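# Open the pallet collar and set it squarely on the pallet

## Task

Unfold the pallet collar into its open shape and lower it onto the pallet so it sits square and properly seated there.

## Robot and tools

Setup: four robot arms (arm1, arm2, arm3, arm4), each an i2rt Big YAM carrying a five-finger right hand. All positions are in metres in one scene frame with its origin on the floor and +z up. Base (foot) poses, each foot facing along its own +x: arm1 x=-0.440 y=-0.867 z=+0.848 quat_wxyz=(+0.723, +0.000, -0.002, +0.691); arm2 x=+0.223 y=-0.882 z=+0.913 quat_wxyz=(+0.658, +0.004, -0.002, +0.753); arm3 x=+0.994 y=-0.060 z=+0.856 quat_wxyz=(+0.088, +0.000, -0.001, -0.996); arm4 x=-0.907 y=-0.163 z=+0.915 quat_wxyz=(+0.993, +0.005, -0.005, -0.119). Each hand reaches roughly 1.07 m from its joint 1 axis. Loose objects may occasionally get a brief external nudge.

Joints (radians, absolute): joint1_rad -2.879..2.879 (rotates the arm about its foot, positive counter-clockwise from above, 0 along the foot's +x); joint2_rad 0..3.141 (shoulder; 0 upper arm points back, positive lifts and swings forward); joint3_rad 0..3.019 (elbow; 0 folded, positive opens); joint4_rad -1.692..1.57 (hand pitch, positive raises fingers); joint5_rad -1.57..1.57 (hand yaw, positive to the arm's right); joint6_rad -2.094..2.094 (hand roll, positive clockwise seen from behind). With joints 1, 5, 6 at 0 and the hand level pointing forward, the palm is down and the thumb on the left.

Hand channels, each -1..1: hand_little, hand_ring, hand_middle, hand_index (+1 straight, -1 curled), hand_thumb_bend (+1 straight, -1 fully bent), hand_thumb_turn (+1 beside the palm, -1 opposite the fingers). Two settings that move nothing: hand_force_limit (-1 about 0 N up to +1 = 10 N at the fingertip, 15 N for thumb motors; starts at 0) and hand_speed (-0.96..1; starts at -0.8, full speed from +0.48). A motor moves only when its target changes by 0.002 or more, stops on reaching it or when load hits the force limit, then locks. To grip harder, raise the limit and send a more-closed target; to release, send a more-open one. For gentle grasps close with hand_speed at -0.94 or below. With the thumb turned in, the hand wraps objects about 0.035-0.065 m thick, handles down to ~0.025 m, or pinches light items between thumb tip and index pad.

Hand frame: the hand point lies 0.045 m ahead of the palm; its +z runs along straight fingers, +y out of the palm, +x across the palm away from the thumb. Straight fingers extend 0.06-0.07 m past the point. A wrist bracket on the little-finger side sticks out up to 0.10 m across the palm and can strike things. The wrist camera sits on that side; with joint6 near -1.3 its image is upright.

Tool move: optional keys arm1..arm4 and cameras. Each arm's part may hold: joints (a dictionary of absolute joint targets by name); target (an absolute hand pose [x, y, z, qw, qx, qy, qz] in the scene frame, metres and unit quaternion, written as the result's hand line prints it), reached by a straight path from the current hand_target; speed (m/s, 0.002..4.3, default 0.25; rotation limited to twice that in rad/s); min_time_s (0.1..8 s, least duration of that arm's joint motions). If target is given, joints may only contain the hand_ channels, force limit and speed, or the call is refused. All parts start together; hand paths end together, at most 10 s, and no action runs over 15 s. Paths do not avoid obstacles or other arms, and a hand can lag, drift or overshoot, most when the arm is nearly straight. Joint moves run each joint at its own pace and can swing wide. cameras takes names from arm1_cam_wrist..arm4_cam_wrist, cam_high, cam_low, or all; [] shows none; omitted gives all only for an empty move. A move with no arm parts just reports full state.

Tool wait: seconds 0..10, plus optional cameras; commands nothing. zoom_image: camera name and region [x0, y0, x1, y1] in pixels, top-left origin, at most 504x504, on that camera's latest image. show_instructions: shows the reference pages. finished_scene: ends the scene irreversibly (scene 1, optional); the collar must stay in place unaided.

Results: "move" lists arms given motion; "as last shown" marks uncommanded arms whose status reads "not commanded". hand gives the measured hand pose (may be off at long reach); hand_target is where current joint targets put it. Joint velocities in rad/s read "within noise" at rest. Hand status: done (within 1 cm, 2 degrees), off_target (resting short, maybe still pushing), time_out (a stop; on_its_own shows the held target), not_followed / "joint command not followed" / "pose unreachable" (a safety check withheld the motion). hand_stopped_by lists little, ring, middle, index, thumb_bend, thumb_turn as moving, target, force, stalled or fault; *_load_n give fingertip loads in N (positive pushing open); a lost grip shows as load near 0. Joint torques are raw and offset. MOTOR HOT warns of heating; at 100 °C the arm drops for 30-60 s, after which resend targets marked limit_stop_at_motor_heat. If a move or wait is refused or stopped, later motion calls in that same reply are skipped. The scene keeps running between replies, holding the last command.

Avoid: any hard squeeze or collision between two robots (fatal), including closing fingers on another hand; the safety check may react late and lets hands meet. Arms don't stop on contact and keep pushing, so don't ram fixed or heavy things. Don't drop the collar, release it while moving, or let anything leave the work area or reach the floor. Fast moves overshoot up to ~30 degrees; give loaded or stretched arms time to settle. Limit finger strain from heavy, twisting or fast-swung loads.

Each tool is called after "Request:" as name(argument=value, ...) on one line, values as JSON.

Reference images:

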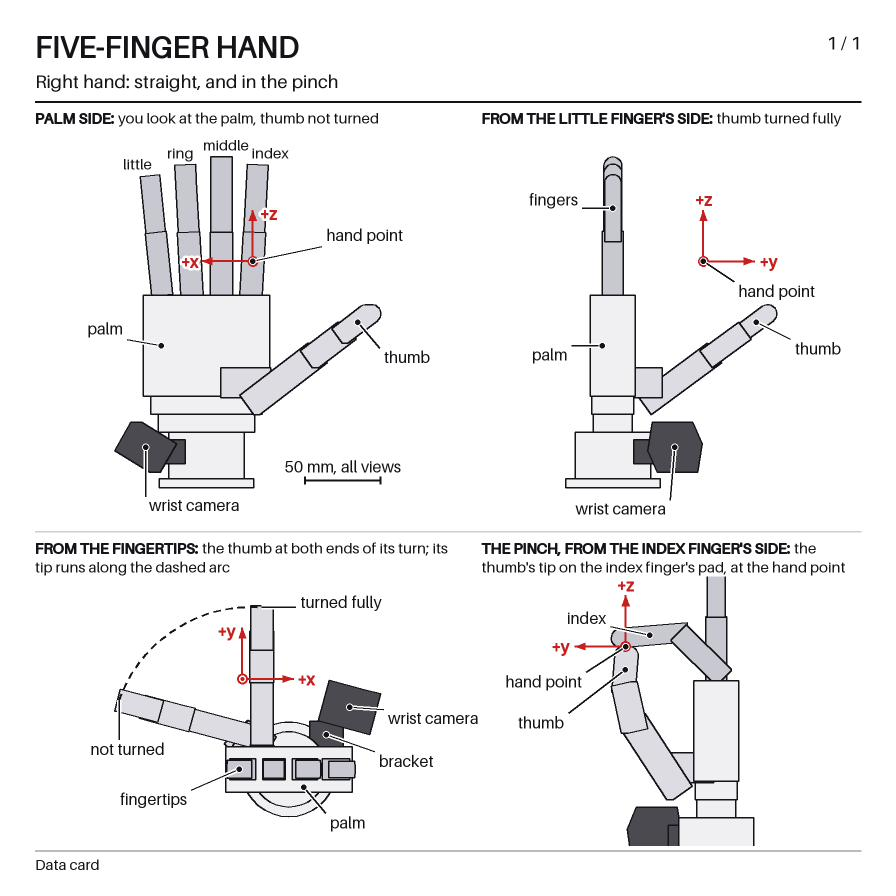

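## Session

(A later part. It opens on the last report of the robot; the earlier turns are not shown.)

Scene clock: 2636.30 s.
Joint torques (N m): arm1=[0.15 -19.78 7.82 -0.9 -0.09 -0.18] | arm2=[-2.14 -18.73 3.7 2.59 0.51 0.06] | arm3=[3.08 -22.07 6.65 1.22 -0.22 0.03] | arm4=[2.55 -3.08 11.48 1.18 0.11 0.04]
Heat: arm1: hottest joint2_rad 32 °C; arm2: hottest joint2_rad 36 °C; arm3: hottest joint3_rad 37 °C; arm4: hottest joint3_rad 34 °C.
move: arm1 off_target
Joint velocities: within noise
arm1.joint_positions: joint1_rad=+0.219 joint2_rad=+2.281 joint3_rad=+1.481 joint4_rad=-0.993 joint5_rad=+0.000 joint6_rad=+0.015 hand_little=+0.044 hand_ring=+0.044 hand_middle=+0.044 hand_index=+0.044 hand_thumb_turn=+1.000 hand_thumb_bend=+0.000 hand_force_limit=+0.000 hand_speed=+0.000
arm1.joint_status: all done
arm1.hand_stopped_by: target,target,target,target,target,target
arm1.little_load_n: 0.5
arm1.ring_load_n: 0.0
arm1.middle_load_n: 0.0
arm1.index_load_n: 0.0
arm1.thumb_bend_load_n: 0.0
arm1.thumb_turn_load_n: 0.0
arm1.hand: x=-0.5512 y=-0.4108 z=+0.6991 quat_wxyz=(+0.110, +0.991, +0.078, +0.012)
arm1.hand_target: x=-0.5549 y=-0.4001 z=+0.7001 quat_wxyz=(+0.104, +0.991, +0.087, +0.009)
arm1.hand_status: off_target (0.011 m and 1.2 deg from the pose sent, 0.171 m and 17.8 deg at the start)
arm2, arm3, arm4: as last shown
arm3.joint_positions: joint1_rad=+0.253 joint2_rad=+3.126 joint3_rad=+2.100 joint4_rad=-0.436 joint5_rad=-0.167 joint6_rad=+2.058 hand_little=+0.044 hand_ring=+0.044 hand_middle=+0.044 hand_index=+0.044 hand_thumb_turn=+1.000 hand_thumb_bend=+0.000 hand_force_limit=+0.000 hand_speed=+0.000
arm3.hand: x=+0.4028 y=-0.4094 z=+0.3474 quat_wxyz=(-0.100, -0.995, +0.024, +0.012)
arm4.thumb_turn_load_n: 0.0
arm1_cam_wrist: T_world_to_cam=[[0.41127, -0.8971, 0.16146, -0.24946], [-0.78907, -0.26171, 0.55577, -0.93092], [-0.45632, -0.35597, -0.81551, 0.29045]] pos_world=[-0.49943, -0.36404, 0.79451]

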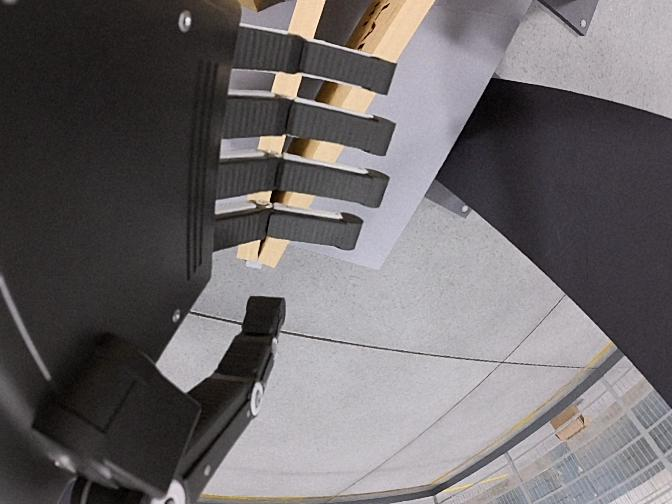

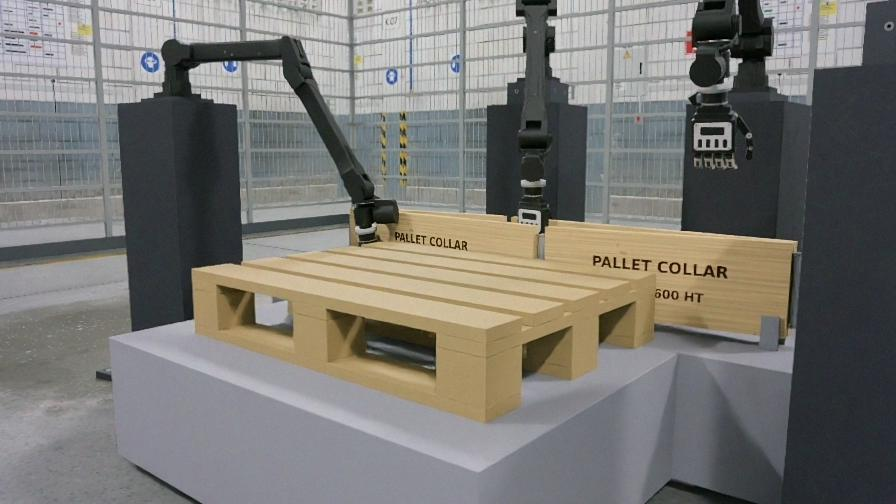

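Request:
move(arm1={"target": [-0.555, -0.29, 0.64, 0.1041, 0.9907, 0.0867, 0.0091], "speed": 0.15})

Request:
move(arm1={"target": [-0.555, -0.29, 0.46, 0.1041, 0.9907, 0.0867, 0.0091], "speed": 0.12}, cameras=["arm1_cam_wrist", "cam_low"])

Scene clock: 2641.27 s.
Joint torques (N m): arm1=[-0.62 -23.41 9.11 -0.57 0.15 -0.16] | arm2=[-1.85 -18.9 3.85 2.58 0.49 0.09] | arm3=[2.78 -22.71 6.69 1.33 -0.19 0.03] | arm4=[2.78 -2.73 11.49 1.1 0.11 0.05]
Heat: arm1: hottest joint2_rad 32 °C; arm2: hottest joint2_rad 36 °C; arm3: hottest joint3_rad 37 °C; arm4: hottest joint3_rad 34 °C.
move: arm1 off_target
Joint velocities: within noise
arm1.joint_positions: joint1_rad=+0.201 joint2_rad=+2.626 joint3_rad=+2.007 joint4_rad=-1.181 joint5_rad=+0.000 joint6_rad=-0.012 hand_little=+0.044 hand_ring=+0.044 hand_middle=+0.044 hand_index=+0.044 hand_thumb_turn=+1.000 hand_thumb_bend=+0.000 hand_force_limit=+0.000 hand_speed=+0.000
arm1.joint_status: not commanded
arm1.hand_stopped_by: target,target,target,target,target,target
arm1.little_load_n: 0.0
arm1.ring_load_n: 0.0
arm1.middle_load_n: 0.0
arm1.index_load_n: 0.0
arm1.thumb_bend_load_n: 0.0
arm1.thumb_turn_load_n: 0.0
arm1.hand: x=-0.5580 y=-0.3023 z=+0.6379 quat_wxyz=(+0.113, +0.990, +0.083, +0.010)
arm1.hand_target: x=-0.5549 y=-0.2904 z=+0.6402 quat_wxyz=(+0.104, +0.991, +0.087, +0.009)
arm1.hand_status: off_target (0.013 m and 1.1 deg from the pose sent, 0.135 m and 1.2 deg at the start)
arm2, arm3, arm4: as last shown
arm3.index_load_n: 0.5
arm4.thumb_turn_load_n: -0.5
pictures: none

Scene clock: 2643.73 s.
Joint torques (N m): arm1=[-1.03 -24.41 8.34 -0.64 0.1 -0.2] | arm2=[-2.14 -18.78 3.82 2.56 0.51 0.07] | arm3=[3.02 -22.42 6.74 1.17 -0.22 0.05] | arm4=[2.78 -2.9 11.47 1.09 0.1 0.04]
Heat: arm1: hottest joint2_rad 32 °C; arm2: hottest joint2_rad 36 °C; arm3: hottest joint3_rad 37 °C; arm4: hottest joint3_rad 34 °C.
move: arm1 off_target
Joint velocities: within noise
arm1.joint_positions: joint1_rad=+0.201 joint2_rad=+3.036 joint3_rad=+2.328 joint4_rad=-1.094 joint5_rad=+0.000 joint6_rad=-0.012 hand_little=+0.044 hand_ring=+0.044 hand_middle=+0.044 hand_index=+0.044 hand_thumb_turn=+1.000 hand_thumb_bend=+0.000 hand_force_limit=+0.000 hand_speed=+0.000
arm1.joint_status: not commanded
arm1.hand_stopped_by: target,target,target,target,target,target
arm1.little_load_n: 0.5
arm1.ring_load_n: 0.0
arm1.middle_load_n: 0.0
arm1.index_load_n: 0.0
arm1.thumb_bend_load_n: 0.0
arm1.thumb_turn_load_n: 0.0
arm1.hand: x=-0.5574 y=-0.3026 z=+0.4561 quat_wxyz=(+0.114, +0.990, +0.083, +0.010)
arm1.hand_target: x=-0.5550 y=-0.2902 z=+0.4602 quat_wxyz=(+0.104, +0.991, +0.087, +0.009)
arm1.hand_status: off_target (0.013 m and 1.2 deg from the pose sent, 0.178 m and 1.1 deg at the start)
arm2, arm3, arm4: as last shown
arm3.index_load_n: 0.0
arm4.thumb_bend_load_n: -0.5
arm1_cam_wrist: T_world_to_cam=[[0.42026, -0.89189, 0.16707, -0.10661], [-0.78394, -0.26414, 0.56184, -0.7731], [-0.45697, -0.36709, -0.8102, 0.12173]] pos_world=[-0.50563, -0.25461, 0.5508]

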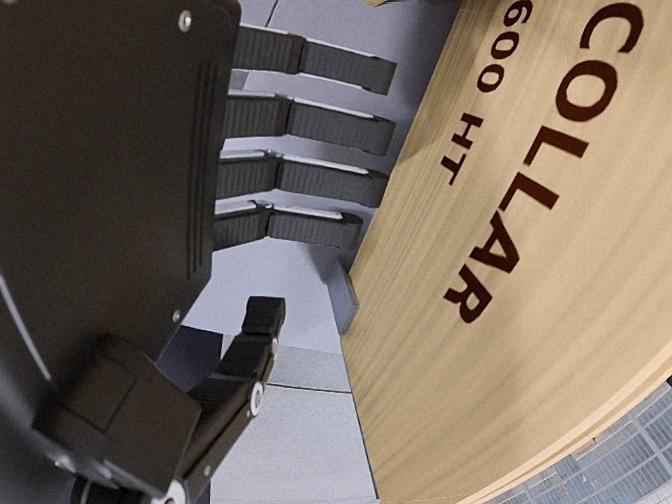

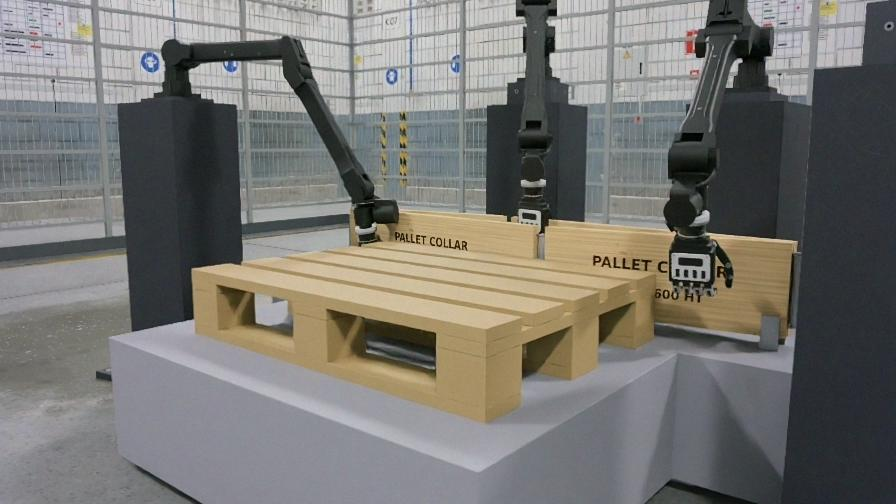

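Request:
move(arm1={"target": [-0.64, -0.31, 0.445, 0.1041, 0.9907, 0.0867, 0.0091], "speed": 0.12})

Request:
move(arm1={"target": [-0.64, -0.39, 0.445, 0.1041, 0.9907, 0.0867, 0.0091], "speed": 0.06}, cameras=["arm1_cam_wrist", "cam_high"])

Scene clock: 2672.70 s.
Joint torques (N m): arm1=[-1.14 -23.3 8.61 -0.49 -0.06 0.11] | arm2=[-1.73 -18.78 3.77 2.56 0.5 0.07] | arm3=[2.96 -21.95 6.68 1.35 -0.21 0.04] | arm4=[2.84 -2.84 11.55 1.14 0.11 0.04]
Heat: arm1: hottest joint2_rad 33 °C; arm2: hottest joint2_rad 36 °C; arm3: hottest joint3_rad 37 °C; arm4: hottest joint3_rad 35 °C.
move: arm1 off_target
Joint velocities: within noise
arm1.joint_positions: joint1_rad=+0.327 joint2_rad=+3.067 joint3_rad=+2.363 joint4_rad=-1.093 joint5_rad=-0.022 joint6_rad=+0.087 hand_little=+0.044 hand_ring=+0.044 hand_middle=+0.044 hand_index=+0.044 hand_thumb_turn=+1.000 hand_thumb_bend=+0.000 hand_force_limit=+0.000 hand_speed=+0.000
arm1.joint_status: not commanded
arm1.hand_stopped_by: target,target,target,target,target,target
arm1.little_load_n: 0.0
arm1.ring_load_n: 0.0
arm1.middle_load_n: 0.0
arm1.index_load_n: 0.0
arm1.thumb_bend_load_n: 0.0
arm1.thumb_turn_load_n: 0.0
arm1.hand: x=-0.6382 y=-0.3208 z=+0.4444 quat_wxyz=(+0.112, +0.989, +0.095, +0.011)
arm1.hand_target: x=-0.6398 y=-0.3103 z=+0.4452 quat_wxyz=(+0.104, +0.991, +0.087, +0.009)
arm1.hand_status: off_target (0.011 m and 1.4 deg from the pose sent, 0.084 m and 1.2 deg at the start)
arm2, arm3, arm4: as last shown
arm4.thumb_bend_load_n: 0.0
pictures: none

Scene clock: 2674.67 s.
Joint torques (N m): arm1=[1.14 -24.41 2.06 -1.44 -0.29 0.14] | arm2=[-1.9 -18.84 3.74 2.44 0.45 0.07] | arm3=[3.14 -21.89 6.57 1.33 -0.43 0.11] | arm4=[2.67 -3.02 11.47 1.1 0.1 0.04]
Heat: arm1: hottest joint2_rad 33 °C; arm2: hottest joint2_rad 36 °C; arm3: hottest joint3_rad 37 °C; arm4: hottest joint3_rad 35 °C.
move: arm1 off_target
Joint velocities: within noise
arm1.joint_positions: joint1_rad=+0.336 joint2_rad=+2.909 joint3_rad=+1.963 joint4_rad=-0.792 joint5_rad=-0.023 joint6_rad=+0.119 hand_little=+0.044 hand_ring=+0.044 hand_middle=+0.045 hand_index=+0.044 hand_thumb_turn=+1.000 hand_thumb_bend=+0.000 hand_force_limit=+0.000 hand_speed=+0.000
arm1.joint_status: not commanded
arm1.hand_stopped_by: target,target,target,target,target,target
arm1.little_load_n: 0.0
arm1.ring_load_n: 0.5
arm1.middle_load_n: 6.5
arm1.index_load_n: 0.0
arm1.thumb_bend_load_n: 0.0
arm1.thumb_turn_load_n: 0.5
arm1.hand: x=-0.6309 y=-0.3710 z=+0.4362 quat_wxyz=(+0.083, +0.993, +0.085, +0.007)
arm1.hand_target: x=-0.6397 y=-0.3895 z=+0.4445 quat_wxyz=(+0.104, +0.991, +0.087, +0.009)
arm1.hand_status: off_target (0.023 m and 2.5 deg from the pose sent, 0.069 m and 1.4 deg at the start)
arm2, arm3, arm4: as last shown
arm2.joint_positions: joint1_rad=+0.413 joint2_rad=+2.821 joint3_rad=+1.518 joint4_rad=-0.339 joint5_rad=-0.015 joint6_rad=+0.605 hand_little=+1.000 hand_ring=+1.000 hand_middle=+1.000 hand_index=+1.000 hand_thumb_turn=-1.000 hand_thumb_bend=-0.370 hand_force_limit=+1.000 hand_speed=-0.500
arm2.thumb_bend_load_n: 8.5
arm2.thumb_turn_load_n: 0.5
arm2.hand: x=-0.0674 y=-0.5241 z=+0.4696 quat_wxyz=(+0.030, +0.999, -0.029, +0.010)
arm2.hand_target: x=-0.0761 y=-0.5051 z=+0.4672 quat_wxyz=(+0.000, +1.000, -0.030, +0.000)
arm3.joint_positions: joint1_rad=+0.258 joint2_rad=+3.126 joint3_rad=+2.100 joint4_rad=-0.432 joint5_rad=-0.162 joint6_rad=+2.058 hand_little=+0.044 hand_ring=+0.044 hand_middle=+0.044 hand_index=+0.044 hand_thumb_turn=+1.000 hand_thumb_bend=+0.000 hand_force_limit=+0.000 hand_speed=+0.000
arm3.hand: x=+0.4032 y=-0.4121 z=+0.3474 quat_wxyz=(-0.098, -0.995, +0.021, +0.015)
arm3.hand_target: x=+0.4102 y=-0.4372 z=+0.3454 quat_wxyz=(-0.106, -0.994, +0.003, +0.022)
arm1_cam_wrist: T_world_to_cam=[[0.42378, -0.89932, 0.10782, -0.10808], [-0.77753, -0.30014, 0.55259, -0.84287], [-0.4646, -0.31801, -0.82645, 0.06746]] pos_world=[-0.57822, -0.32872, 0.53317]

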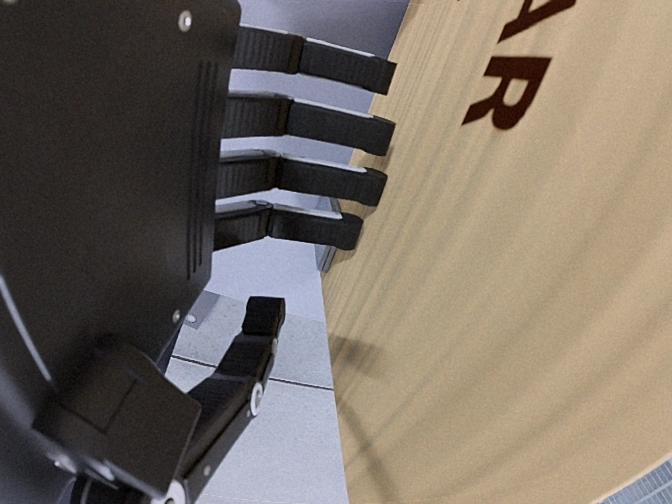

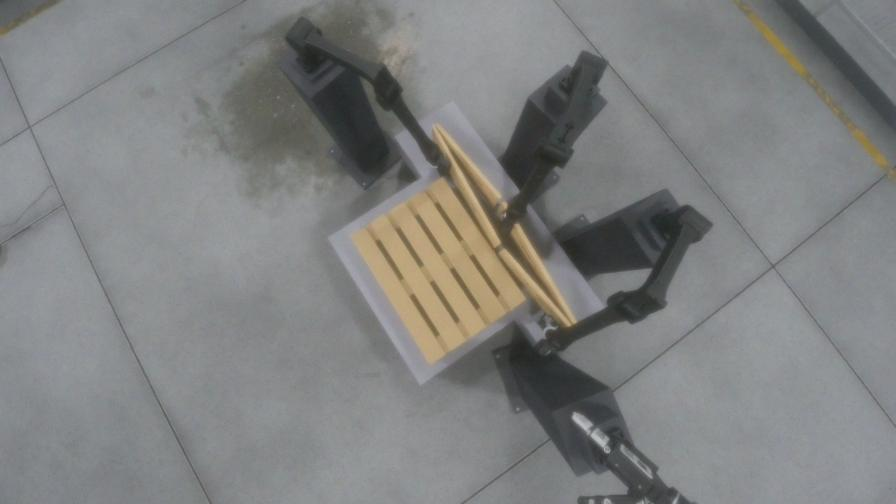

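Request:
move(arm1={"target": [-0.64, -0.425, 0.445, 0.1041, 0.9907, 0.0867, 0.0091], "speed": 0.03}, cameras=["arm1_cam_wrist", "cam_high"])

Scene clock: 2678.47 s.
Joint torques (N m): arm1=[1.49 -23.47 1.02 -1.76 -0.44 0.14] | arm2=[-2.2 -18.9 3.85 2.26 0.35 0.33] | arm3=[2.84 -22.01 6.83 1.18 -0.54 0.06] | arm4=[2.43 -3.08 11.48 1.13 0.1 0.07]
Heat: arm1: hottest joint2_rad 33 °C; arm2: hottest joint2_rad 36 °C; arm3: hottest joint3_rad 37 °C; arm4: hottest joint3_rad 35 °C.
move: arm1 off_target
Joint velocities: within noise
arm1.joint_positions: joint1_rad=+0.352 joint2_rad=+2.854 joint3_rad=+1.824 joint4_rad=-0.687 joint5_rad=-0.021 joint6_rad=+0.138 hand_little=+0.044 hand_ring=+0.044 hand_middle=+0.045 hand_index=+0.044 hand_thumb_turn=+1.000 hand_thumb_bend=+0.000 hand_force_limit=+0.000 hand_speed=+0.000
arm1.joint_status: not commanded
arm1.hand_stopped_by: target,target,target,target,target,target
arm1.little_load_n: 0.0
arm1.ring_load_n: 0.0
arm1.middle_load_n: 9.5
arm1.index_load_n: 0.0
arm1.thumb_bend_load_n: 0.0
arm1.thumb_turn_load_n: 0.0
arm1.hand: x=-0.6324 y=-0.3961 z=+0.4369 quat_wxyz=(+0.073, +0.994, +0.083, +0.007)
arm1.hand_target: x=-0.6393 y=-0.4240 z=+0.4445 quat_wxyz=(+0.104, +0.991, +0.087, +0.010)
arm1.hand_status: off_target (0.031 m and 3.6 deg from the pose sent, 0.055 m and 2.4 deg at the start)
arm2, arm3, arm4: as last shown
arm2.joint_positions: joint1_rad=+0.415 joint2_rad=+2.821 joint3_rad=+1.518 joint4_rad=-0.336 joint5_rad=-0.012 joint6_rad=+0.582 hand_little=+1.000 hand_ring=+1.000 hand_middle=+1.000 hand_index=+1.000 hand_thumb_turn=-1.000 hand_thumb_bend=-0.370 hand_force_limit=+1.000 hand_speed=-0.500
arm2.thumb_turn_load_n: 0.0
arm2.hand: x=-0.0667 y=-0.5245 z=+0.4693 quat_wxyz=(+0.028, +0.999, -0.016, +0.011)
arm2.hand_target: x=-0.0761 y=-0.5052 z=+0.4672 quat_wxyz=(+0.000, +1.000, -0.030, +0.000)
arm3.joint_positions: joint1_rad=+0.270 joint2_rad=+3.126 joint3_rad=+2.100 joint4_rad=-0.429 joint5_rad=-0.159 joint6_rad=+2.058 hand_little=+0.044 hand_ring=+0.044 hand_middle=+0.044 hand_index=+0.044 hand_thumb_turn=+1.000 hand_thumb_bend=+0.000 hand_force_limit=+0.000 hand_speed=+0.000
arm3.thumb_bend_load_n: 0.0
arm3.hand: x=+0.4065 y=-0.4191 z=+0.3475 quat_wxyz=(-0.098, -0.995, +0.015, +0.016)
arm1_cam_wrist: T_world_to_cam=[[0.42106, -0.9027, 0.08857, -0.12467], [-0.77779, -0.3091, 0.54727, -0.85333], [-0.46664, -0.29931, -0.83226, 0.06795]] pos_world=[-0.57951, -0.35596, 0.5346]

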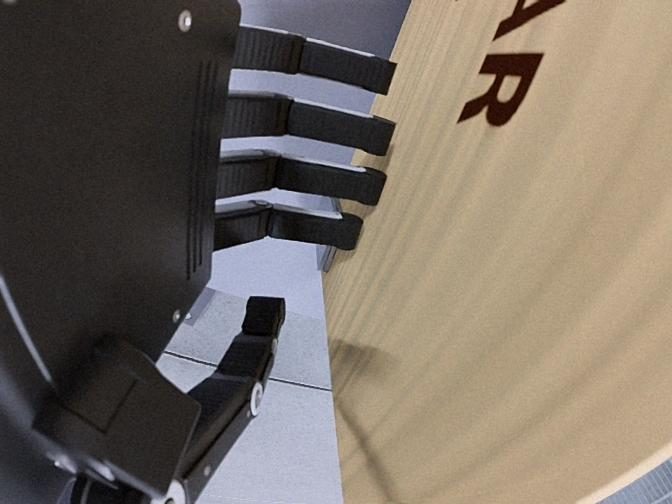

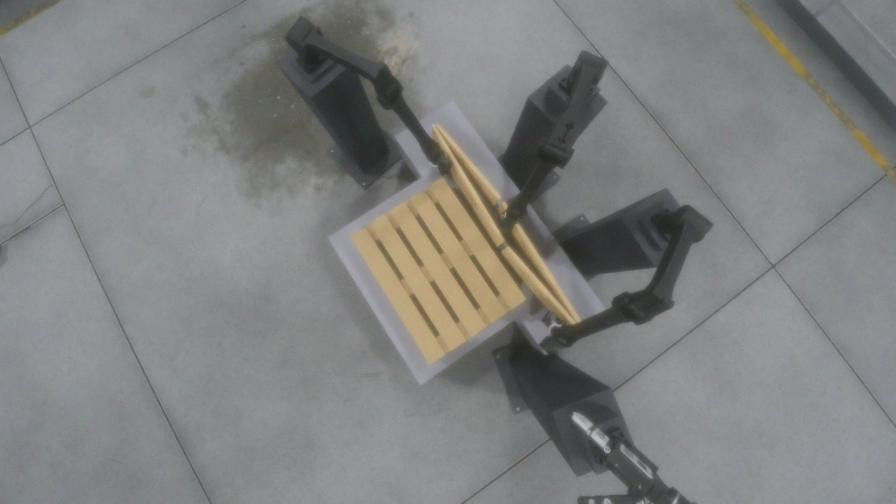

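Request:
move(arm1={"target": [-0.63, -0.35, 0.445, 0.1041, 0.9907, 0.0867, 0.0091], "speed": 0.06})

Request:
move(arm1={"target": [-0.555, -0.335, 0.44, 0.1041, 0.9907, 0.0867, 0.0091], "speed": 0.1}, cameras=["arm1_cam_wrist", "cam_high", "arm3_cam_wrist"])

Request:
zoom_image(camera="cam_high", region=[320, 80, 640, 400])

Scene clock: 2686.93 s.
Joint torques (N m): arm1=[-1.14 -22.59 7.3 -0.51 0.06 -0.17] | arm2=[-1.9 -18.9 3.75 2.22 0.29 0.33] | arm3=[1.85 -22.65 6.38 1.26 -0.48 0.04] | arm4=[2.55 -2.96 11.54 1.17 0.09 0.06]
Heat: arm1: hottest joint2_rad 33 °C; arm2: hottest joint2_rad 36 °C; arm3: hottest joint3_rad 37 °C; arm4: hottest joint3_rad 35 °C.
move: arm1 done
Joint velocities: within noise
arm1.joint_positions: joint1_rad=+0.330 joint2_rad=+2.949 joint3_rad=+2.083 joint4_rad=-0.926 joint5_rad=-0.025 joint6_rad=+0.115 hand_little=+0.044 hand_ring=+0.044 hand_middle=+0.044 hand_index=+0.044 hand_thumb_turn=+1.000 hand_thumb_bend=+0.000 hand_force_limit=+0.000 hand_speed=+0.000
arm1.joint_status: not commanded
arm1.hand_stopped_by: target,target,target,target,target,target
arm1.little_load_n: 0.0
arm1.ring_load_n: 0.0
arm1.middle_load_n: 0.0
arm1.index_load_n: 0.0
arm1.thumb_bend_load_n: 0.0
arm1.thumb_turn_load_n: 0.0
arm1.hand: x=-0.6311 y=-0.3600 z=+0.4451 quat_wxyz=(+0.110, +0.990, +0.083, +0.011)
arm1.hand_target: x=-0.6298 y=-0.3502 z=+0.4451 quat_wxyz=(+0.104, +0.991, +0.086, +0.009)
arm1.hand_status: done (0.010 m and 0.8 deg from the pose sent, 0.047 m and 3.6 deg at the start)
arm2.joint_positions: joint1_rad=+0.415 joint2_rad=+2.821 joint3_rad=+1.518 joint4_rad=-0.334 joint5_rad=-0.011 joint6_rad=+0.582 hand_little=+1.000 hand_ring=+1.000 hand_middle=+1.000 hand_index=+1.000 hand_thumb_turn=-1.000 hand_thumb_bend=-0.370 hand_force_limit=+1.000 hand_speed=-0.500
arm2.joint_status: not commanded
arm2.hand_stopped_by: target,target,target,target,force,target
arm2.little_load_n: 0.0
arm2.ring_load_n: 0.0
arm2.middle_load_n: 0.0
arm2.index_load_n: 0.0
arm2.thumb_bend_load_n: 9.0
arm2.thumb_turn_load_n: 0.5
arm2.hand: x=-0.0668 y=-0.5240 z=+0.4692 quat_wxyz=(+0.027, +0.999, -0.016, +0.011)
arm2.hand_target: x=-0.0761 y=-0.5051 z=+0.4672 quat_wxyz=(+0.000, +1.000, -0.030, +0.000)
arm2.hand_status: not commanded
arm3: as last shown
arm4.joint_positions: joint1_rad=+0.490 joint2_rad=+0.794 joint3_rad=+1.262 joint4_rad=-1.085 joint5_rad=+0.004 joint6_rad=+1.476 hand_little=+1.000 hand_ring=+1.000 hand_middle=+1.000 hand_index=+1.000 hand_thumb_turn=-1.000 hand_thumb_bend=+1.000 hand_force_limit=+1.000 hand_speed=+0.000
arm4.joint_status: not commanded
arm4.hand_stopped_by: target,target,target,target,target,target
arm4.little_load_n: 0.0
arm4.ring_load_n: 0.5
arm4.middle_load_n: 0.0
arm4.index_load_n: 0.0
arm4.thumb_bend_load_n: 0.0
arm4.thumb_turn_load_n: -0.5
arm4.hand: x=-0.5605 y=-0.0137 z=+1.4051 quat_wxyz=(-0.463, +0.150, -0.873, -0.037)
arm4.hand_target: x=-0.5632 y=-0.0113 z=+1.4215 quat_wxyz=(-0.470, +0.150, -0.869, -0.040)
arm4.hand_status: not commanded
pictures: none

Scene clock: 2688.47 s.
Joint torques (N m): arm1=[-0.97 -22.59 7.32 -0.34 0.14 -0.18] | arm2=[-2.32 -19.14 3.71 2.25 0.31 0.34] | arm3=[1.73 -22.01 6.78 1.03 -0.53 0.05] | arm4=[2.73 -3.14 11.47 1.1 0.09 0.04]
Heat: arm1: hottest joint2_rad 34 °C; arm2: hottest joint2_rad 36 °C; arm3: hottest joint3_rad 37 °C; arm4: hottest joint3_rad 35 °C.
move: arm1 done
Joint velocities: within noise
arm1.joint_positions: joint1_rad=+0.207 joint2_rad=+2.959 joint3_rad=+2.089 joint4_rad=-0.926 joint5_rad=-0.003 joint6_rad=-0.001 hand_little=+0.044 hand_ring=+0.044 hand_middle=+0.044 hand_index=+0.044 hand_thumb_turn=+1.000 hand_thumb_bend=+0.000 hand_force_limit=+0.000 hand_speed=+0.000
arm1.joint_status: not commanded
arm1.hand_stopped_by: target,target,target,target,target,target
arm1.little_load_n: 0.0
arm1.ring_load_n: 0.0
arm1.middle_load_n: 0.0
arm1.index_load_n: 0.0
arm1.thumb_bend_load_n: 0.0
arm1.thumb_turn_load_n: 0.5
arm1.hand: x=-0.5555 y=-0.3447 z=+0.4410 quat_wxyz=(+0.112, +0.990, +0.081, +0.009)
arm1.hand_target: x=-0.5549 y=-0.3351 z=+0.4401 quat_wxyz=(+0.104, +0.991, +0.087, +0.009)
arm1.hand_status: done (0.010 m and 1.1 deg from the pose sent, 0.080 m and 0.8 deg at the start)
arm2, arm4: as last shown
arm2.thumb_turn_load_n: 0.0
arm3.joint_positions: joint1_rad=+0.270 joint2_rad=+3.126 joint3_rad=+2.100 joint4_rad=-0.429 joint5_rad=-0.159 joint6_rad=+2.058 hand_little=+0.044 hand_ring=+0.044 hand_middle=+0.044 hand_index=+0.044 hand_thumb_turn=+1.000 hand_thumb_bend=+0.000 hand_force_limit=+0.000 hand_speed=+0.000
arm3.joint_status: not commanded
arm3.hand_stopped_by: target,target,target,target,target,target
arm3.little_load_n: 0.0
arm3.ring_load_n: 0.0
arm3.middle_load_n: 0.0
arm3.index_load_n: 0.0
arm3.thumb_bend_load_n: 0.0
arm3.thumb_turn_load_n: 0.5
arm3.hand: x=+0.4065 y=-0.4191 z=+0.3475 quat_wxyz=(-0.098, -0.995, +0.015, +0.016)
arm3.hand_target: x=+0.4102 y=-0.4372 z=+0.3454 quat_wxyz=(-0.106, -0.994, +0.003, +0.022)
arm3.hand_status: not commanded
arm4.ring_load_n: 0.0
arm4.thumb_turn_load_n: 0.0
pictures: arm1_cam_wrist, arm3_cam_wrist, cam_high
arm1_cam_wrist: T_world_to_cam=[[0.41576, -0.89479, 0.16276, -0.14397], [-0.78491, -0.26262, 0.5612, -0.77398], [-0.45941, -0.36108, -0.81152, 0.09626]] pos_world=[-0.50343, -0.29733, 0.5359]
arm3_cam_wrist: T_world_to_cam=[[0.29268, -0.93654, 0.19293, -0.58389], [-0.7793, -0.11671, 0.61569, 0.0474], [-0.5541, -0.33055, -0.76401, 0.46788]] pos_world=[0.46708, -0.38665, 0.44093]

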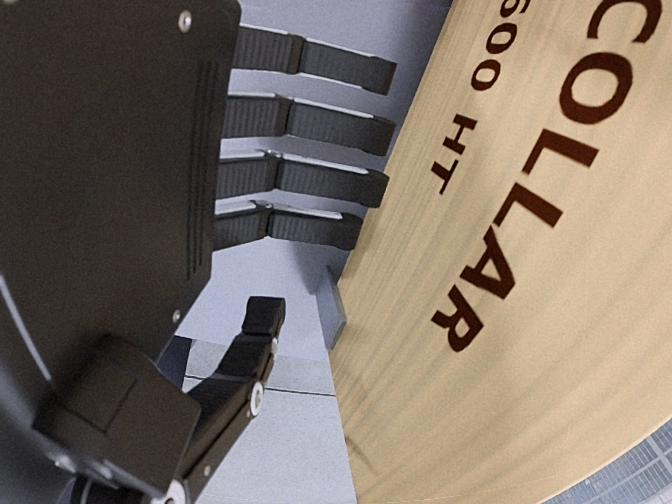

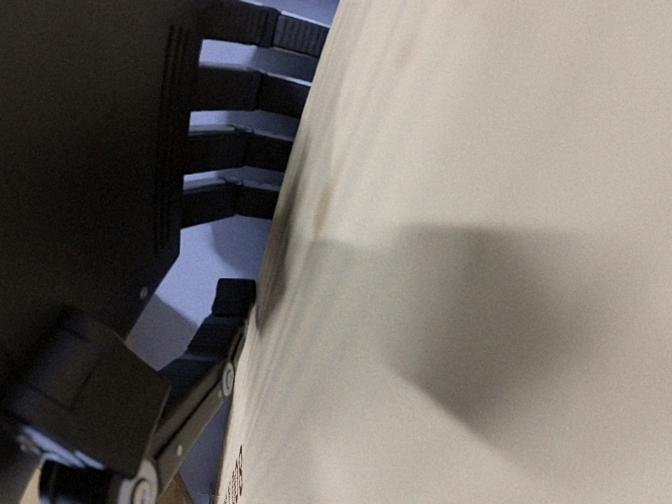

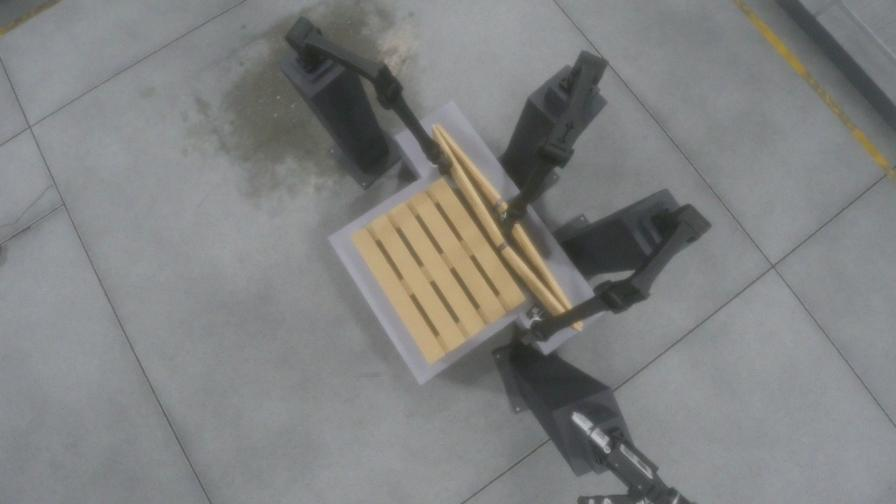

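Scaled by 1.575 from the camera's image (finer frame: 1280x720).

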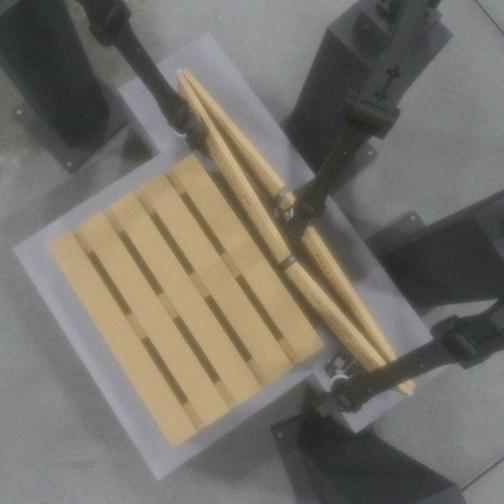

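Request:
move(arm1={"target": [-0.550, -0.340, 0.362, 0.1041, 0.9907, 0.0867, 0.0091], "speed": 0.08}, cameras=["arm1_cam_wrist", "cam_low"])

Request:
zoom_image(camera="cam_low", region=[540, 200, 820, 360])

Scene clock: 2711.33 s.
Joint torques (N m): arm1=[-1.2 -22.12 5.24 0.28 0.16 -0.11] | arm2=[-2.14 -19.02 3.82 2.18 0.31 0.37] | arm3=[1.38 -21.71 6.79 1.02 -0.48 0.05] | arm4=[2.84 -3.14 11.49 1.07 0.1 0.04]
Heat: arm1: hottest joint2_rad 35 °C; arm2: hottest joint2_rad 36 °C; arm3: hottest joint3_rad 37 °C; arm4: hottest joint3_rad 35 °C.
move: arm1 off_target
Joint velocities: within noise
arm1.joint_positions: joint1_rad=+0.207 joint2_rad=+3.117 joint3_rad=+2.230 joint4_rad=-0.850 joint5_rad=+0.001 joint6_rad=-0.005 hand_little=+0.044 hand_ring=+0.044 hand_middle=+0.044 hand_index=+0.044 hand_thumb_turn=+1.000 hand_thumb_bend=+0.000 hand_force_limit=+0.000 hand_speed=+0.000
arm1.joint_status: not commanded
arm1.hand_stopped_by: target,target,target,target,target,target
arm1.little_load_n: 0.5
arm1.ring_load_n: 0.0
arm1.middle_load_n: 0.0
arm1.index_load_n: 0.0
arm1.thumb_bend_load_n: 0.0
arm1.thumb_turn_load_n: 0.0
arm1.hand: x=-0.5554 y=-0.3385 z=+0.3700 quat_wxyz=(+0.081, +0.993, +0.083, +0.008)
arm1.hand_target: x=-0.5499 y=-0.3408 z=+0.3631 quat_wxyz=(+0.081, +0.993, +0.085, +0.009)
arm1.hand_status: off_target (0.010 m and 2.7 deg from the pose sent, 0.079 m and 1.1 deg at the start; a joint's target at an end of its range on 28 of 53 steps)
arm2, arm3, arm4: as last shown
arm2.thumb_turn_load_n: 0.5
arm3.thumb_turn_load_n: 0.0
arm1_cam_wrist: T_world_to_cam=[[0.42077, -0.901, 0.10564, -0.10514], [-0.77965, -0.29963, 0.54987, -0.73782], [-0.46378, -0.31373, -0.82854, 0.06079]] pos_world=[-0.50282, -0.29673, 0.46718]

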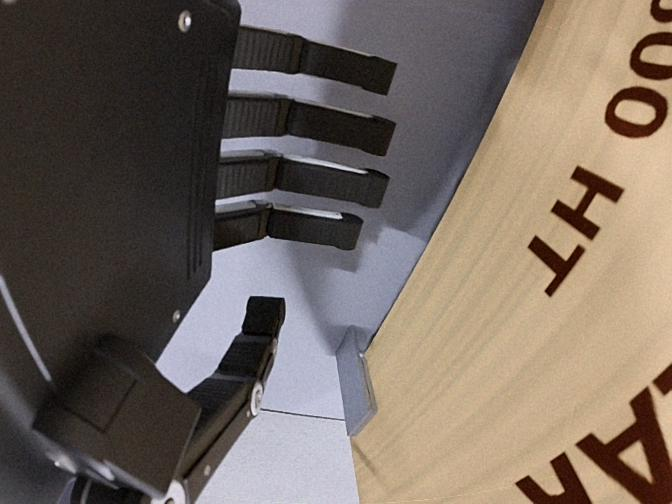

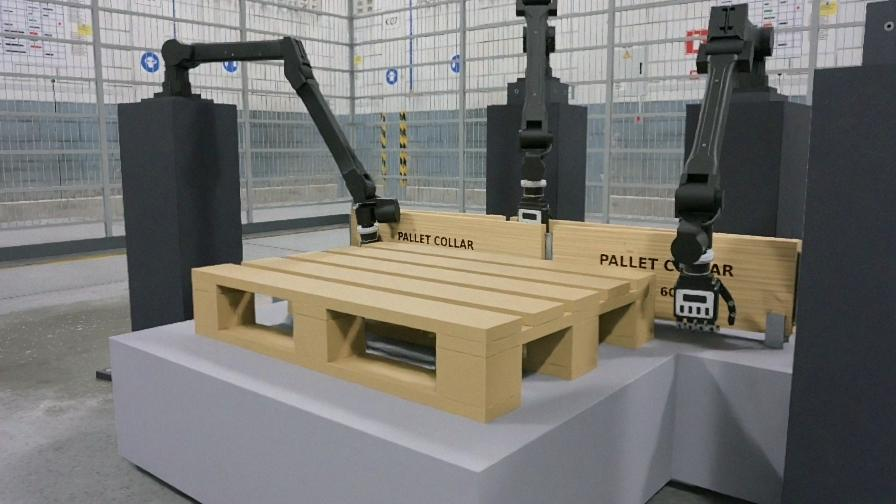

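Scaled by 1.800 from the camera's image (finer frame: 1280x720).

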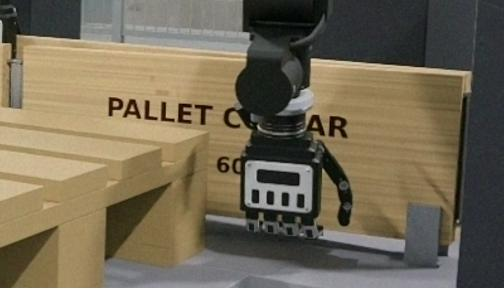

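Request:
move(arm1={"target": [-0.552, -0.355, 0.348, 0.1041, 0.9907, 0.0867, 0.0091], "speed": 0.05}, cameras=["arm1_cam_wrist", "cam_low"])

Request:
zoom_image(camera="cam_low", region=[650, 270, 800, 360])

Scene clock: 2739.30 s.
Joint torques (N m): arm1=[-0.56 -21.89 4.59 0.18 0.17 -0.04] | arm2=[-2.26 -18.9 3.75 2.29 0.29 0.33] | arm3=[1.73 -22.01 6.46 1.22 -0.51 0.03] | arm4=[2.84 -2.9 11.55 1.06 0.1 0.03]
Heat: arm1: hottest joint2_rad 35 °C; arm2: hottest joint2_rad 36 °C; arm3: hottest joint3_rad 37 °C; arm4: hottest joint3_rad 35 °C.
move: arm1 off_target
Joint velocities: within noise
arm1.joint_positions: joint1_rad=+0.207 joint2_rad=+3.117 joint3_rad=+2.182 joint4_rad=-0.786 joint5_rad=+0.001 joint6_rad=-0.005 hand_little=+0.044 hand_ring=+0.044 hand_middle=+0.044 hand_index=+0.044 hand_thumb_turn=+1.000 hand_thumb_bend=+0.000 hand_force_limit=+0.000 hand_speed=+0.000
arm1.joint_status: not commanded
arm1.hand_stopped_by: target,target,target,target,target,target
arm1.little_load_n: 0.0
arm1.ring_load_n: 0.0
arm1.middle_load_n: 0.0
arm1.index_load_n: 0.0
arm1.thumb_bend_load_n: 0.0
arm1.thumb_turn_load_n: 0.0
arm1.hand: x=-0.5537 y=-0.3488 z=+0.3571 quat_wxyz=(+0.073, +0.994, +0.083, +0.008)
arm1.hand_target: x=-0.5518 y=-0.3557 z=+0.3494 quat_wxyz=(+0.077, +0.993, +0.084, +0.010)
arm1.hand_status: off_target (0.011 m and 3.6 deg from the pose sent, 0.028 m and 2.6 deg at the start; a joint's target at an end of its range on 35 of 35 steps)
arm2, arm3, arm4: as last shown
arm4.thumb_turn_load_n: -0.5
arm1_cam_wrist: T_world_to_cam=[[0.42108, -0.90252, 0.09024, -0.10864], [-0.77818, -0.30836, 0.54712, -0.7337], [-0.46597, -0.30061, -0.83217, 0.05235]] pos_world=[-0.50081, -0.30856, 0.4548]

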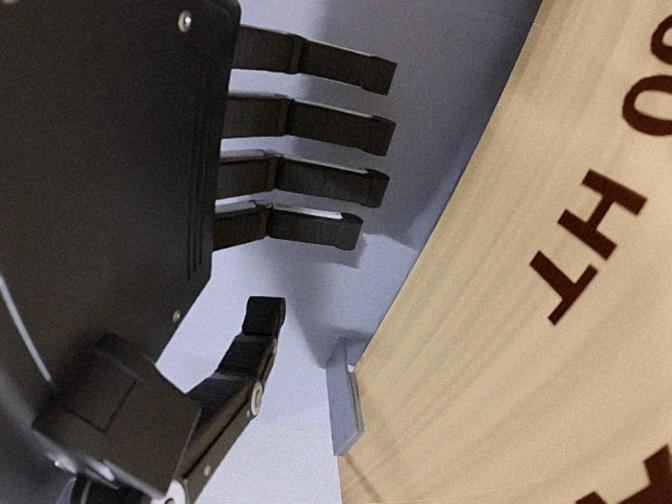

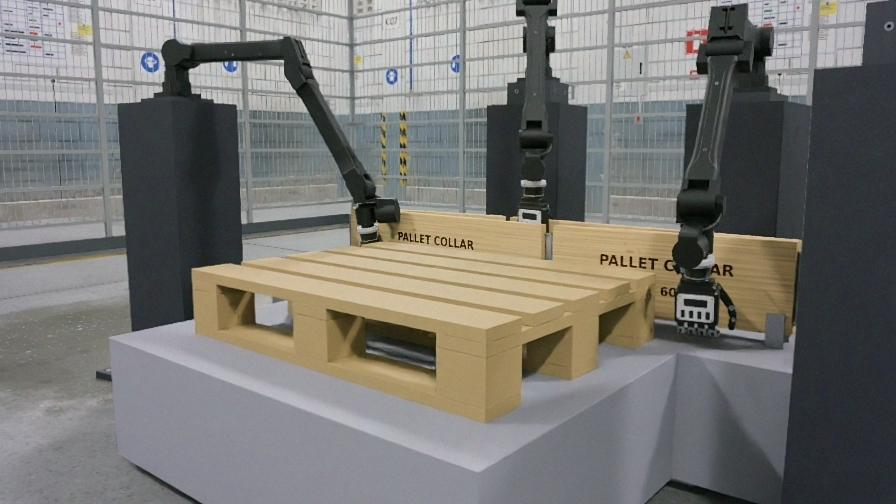

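Scaled by 3.360 from the camera's image (finer frame: 1280x720).

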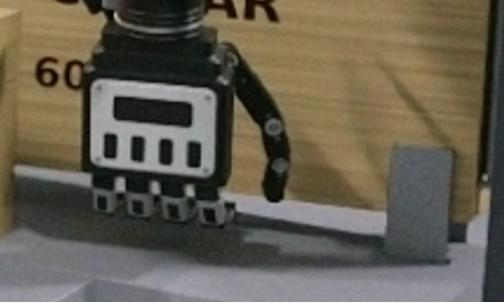

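Request:
move(arm1={"target": [-0.552, -0.367, 0.338, 0.1041, 0.9907, 0.0867, 0.0091], "speed": 0.05}, cameras=["arm1_cam_wrist", "cam_low"])

Request:
zoom_image(camera="cam_low", region=[650, 270, 800, 360])

Scene clock: 2757.73 s.
Joint torques (N m): arm1=[0.26 -21.13 4.23 0.2 0.17 0] | arm2=[-2.2 -18.73 3.78 2.17 0.29 0.36] | arm3=[1.61 -22.42 6.57 1.21 -0.55 0.07] | arm4=[2.78 -2.78 11.4 1.14 0.1 0.05]
Heat: arm1: hottest joint2_rad 35 °C; arm2: hottest joint2_rad 36 °C; arm3: hottest joint3_rad 37 °C; arm4: hottest joint3_rad 35 °C.
move: arm1 off_target
Joint velocities: within noise
arm1.joint_positions: joint1_rad=+0.207 joint2_rad=+3.117 joint3_rad=+2.140 joint4_rad=-0.737 joint5_rad=+0.001 joint6_rad=-0.005 hand_little=+0.044 hand_ring=+0.044 hand_middle=+0.044 hand_index=+0.044 hand_thumb_turn=+1.000 hand_thumb_bend=+0.000 hand_force_limit=+0.000 hand_speed=+0.000
arm1.joint_status: not commanded
arm1.hand_stopped_by: target,target,target,target,target,target
arm1.little_load_n: 0.0
arm1.ring_load_n: 0.0
arm1.middle_load_n: 0.0
arm1.index_load_n: 0.0
arm1.thumb_bend_load_n: 0.0
arm1.thumb_turn_load_n: 0.0
arm1.hand: x=-0.5517 y=-0.3602 z=+0.3471 quat_wxyz=(+0.070, +0.994, +0.083, +0.008)
arm1.hand_target: x=-0.5518 y=-0.3676 z=+0.3395 quat_wxyz=(+0.074, +0.994, +0.084, +0.010)
arm1.hand_status: off_target (0.011 m and 3.9 deg from the pose sent, 0.026 m and 3.5 deg at the start; a joint's target at an end of its range on 36 of 36 steps)
arm2, arm3, arm4: as last shown
arm2.index_load_n: 0.5
arm4.thumb_bend_load_n: -0.5
arm1_cam_wrist: T_world_to_cam=[[0.42115, -0.90304, 0.08452, -0.11703], [-0.77786, -0.3117, 0.54569, -0.73082], [-0.46644, -0.29556, -0.83371, 0.04368]] pos_world=[-0.49881, -0.32057, 0.4451]

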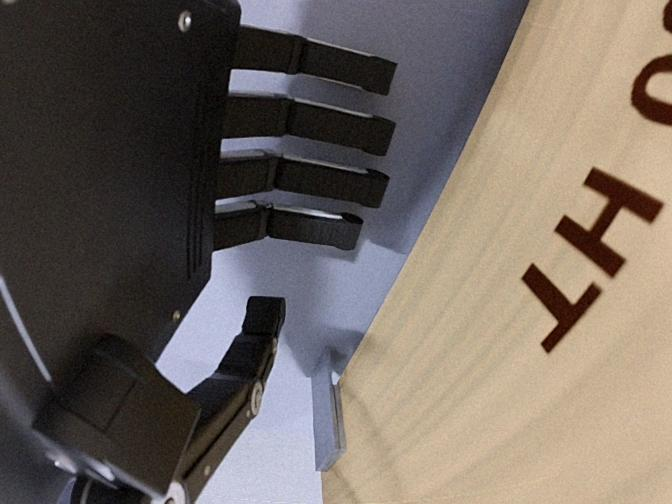

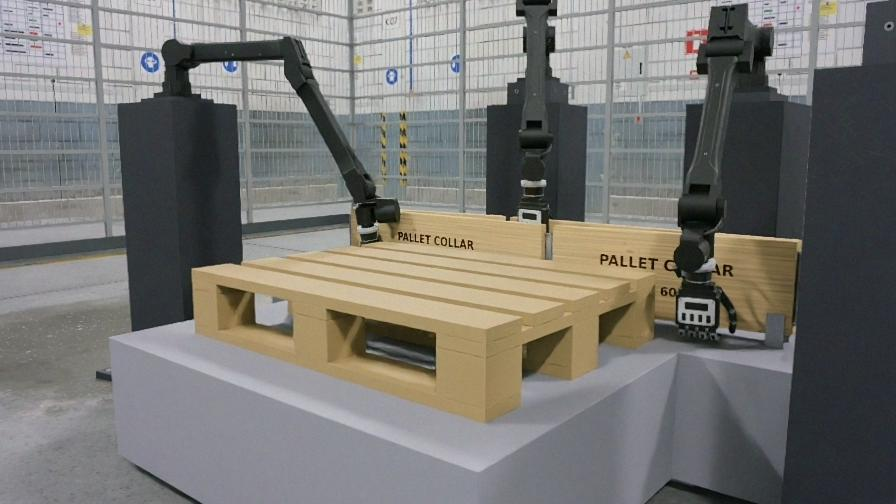

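Scaled by 3.360 from the camera's image (finer frame: 1280x720).

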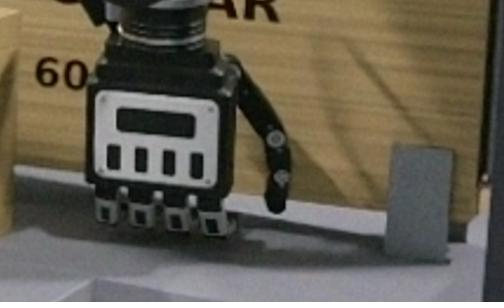

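Request:
move(arm1={"target": [-0.552, -0.380, 0.333, 0.1041, 0.9907, 0.0867, 0.0091], "speed": 0.04}, cameras=["arm1_cam_wrist", "cam_low"])

Request:
zoom_image(camera="cam_low", region=[650, 270, 800, 360])

Scene clock: 2770.30 s.
Joint torques (N m): arm1=[0.09 -21.3 3.89 0.1 0.12 0.04] | arm2=[-2.02 -19.08 3.75 2.22 0.32 0.35] | arm3=[2.49 -22.53 6.8 1.28 -0.47 0.1] | arm4=[2.61 -3.08 11.49 1.1 0.1 0.07]
Heat: arm1: hottest joint2_rad 35 °C; arm2: hottest joint2_rad 36 °C; arm3: hottest joint3_rad 37 °C; arm4: hottest joint3_rad 35 °C.
move: arm1 off_target
Joint velocities: within noise
arm1.joint_positions: joint1_rad=+0.207 joint2_rad=+3.117 joint3_rad=+2.109 joint4_rad=-0.718 joint5_rad=+0.001 joint6_rad=-0.005 hand_little=+0.044 hand_ring=+0.044 hand_middle=+0.044 hand_index=+0.044 hand_thumb_turn=+1.000 hand_thumb_bend=+0.000 hand_force_limit=+0.000 hand_speed=+0.000
arm1.joint_status: not commanded
arm1.hand_stopped_by: target,target,target,target,target,target
arm1.little_load_n: 0.0
arm1.ring_load_n: 0.0
arm1.middle_load_n: 0.0
arm1.index_load_n: 0.0
arm1.thumb_bend_load_n: 0.0
arm1.thumb_turn_load_n: 0.0
arm1.hand: x=-0.5496 y=-0.3731 z=+0.3417 quat_wxyz=(+0.076, +0.994, +0.083, +0.008)
arm1.hand_target: x=-0.5517 y=-0.3808 z=+0.3343 quat_wxyz=(+0.080, +0.993, +0.085, +0.010)
arm1.hand_status: off_target (0.011 m and 3.2 deg from the pose sent, 0.024 m and 3.9 deg at the start; a joint's target at an end of its range on 38 of 38 steps)
arm2, arm3, arm4: as last shown
arm2.little_load_n: -0.5
arm2.index_load_n: 0.0
arm2.thumb_turn_load_n: 0.0
arm3.middle_load_n: -0.5
arm4.thumb_bend_load_n: 0.0
arm1_cam_wrist: T_world_to_cam=[[0.42098, -0.90194, 0.09628, -0.13277], [-0.77894, -0.30509, 0.54788, -0.72911], [-0.46478, -0.30565, -0.831, 0.03254]] pos_world=[-0.49692, -0.33225, 0.43929]

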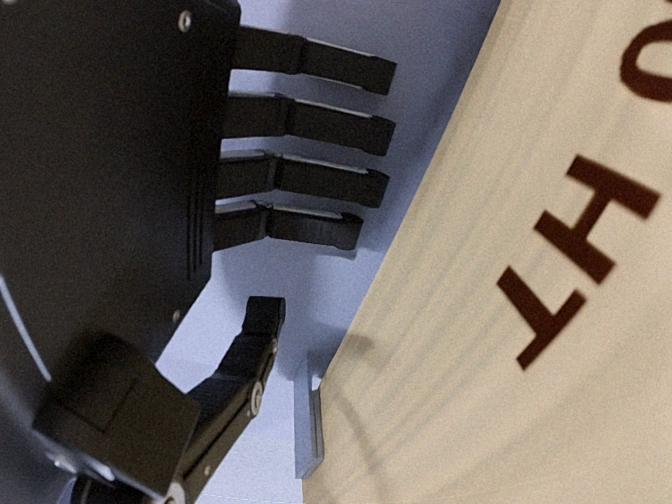

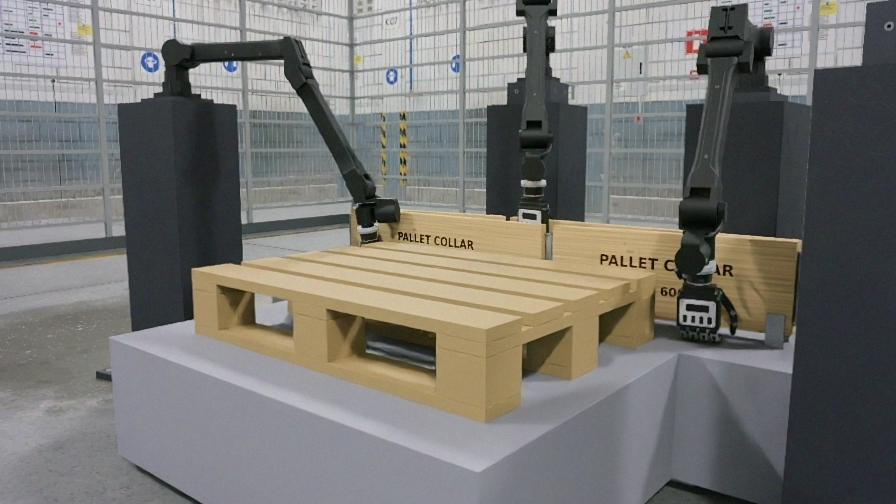

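Scaled by 3.360 from the camera's image (finer frame: 1280x720).

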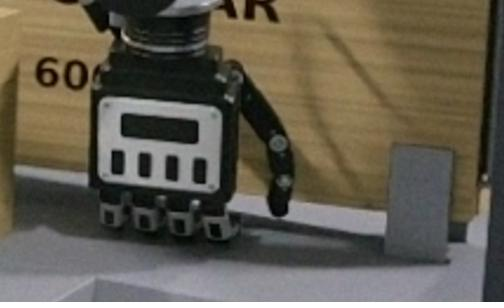

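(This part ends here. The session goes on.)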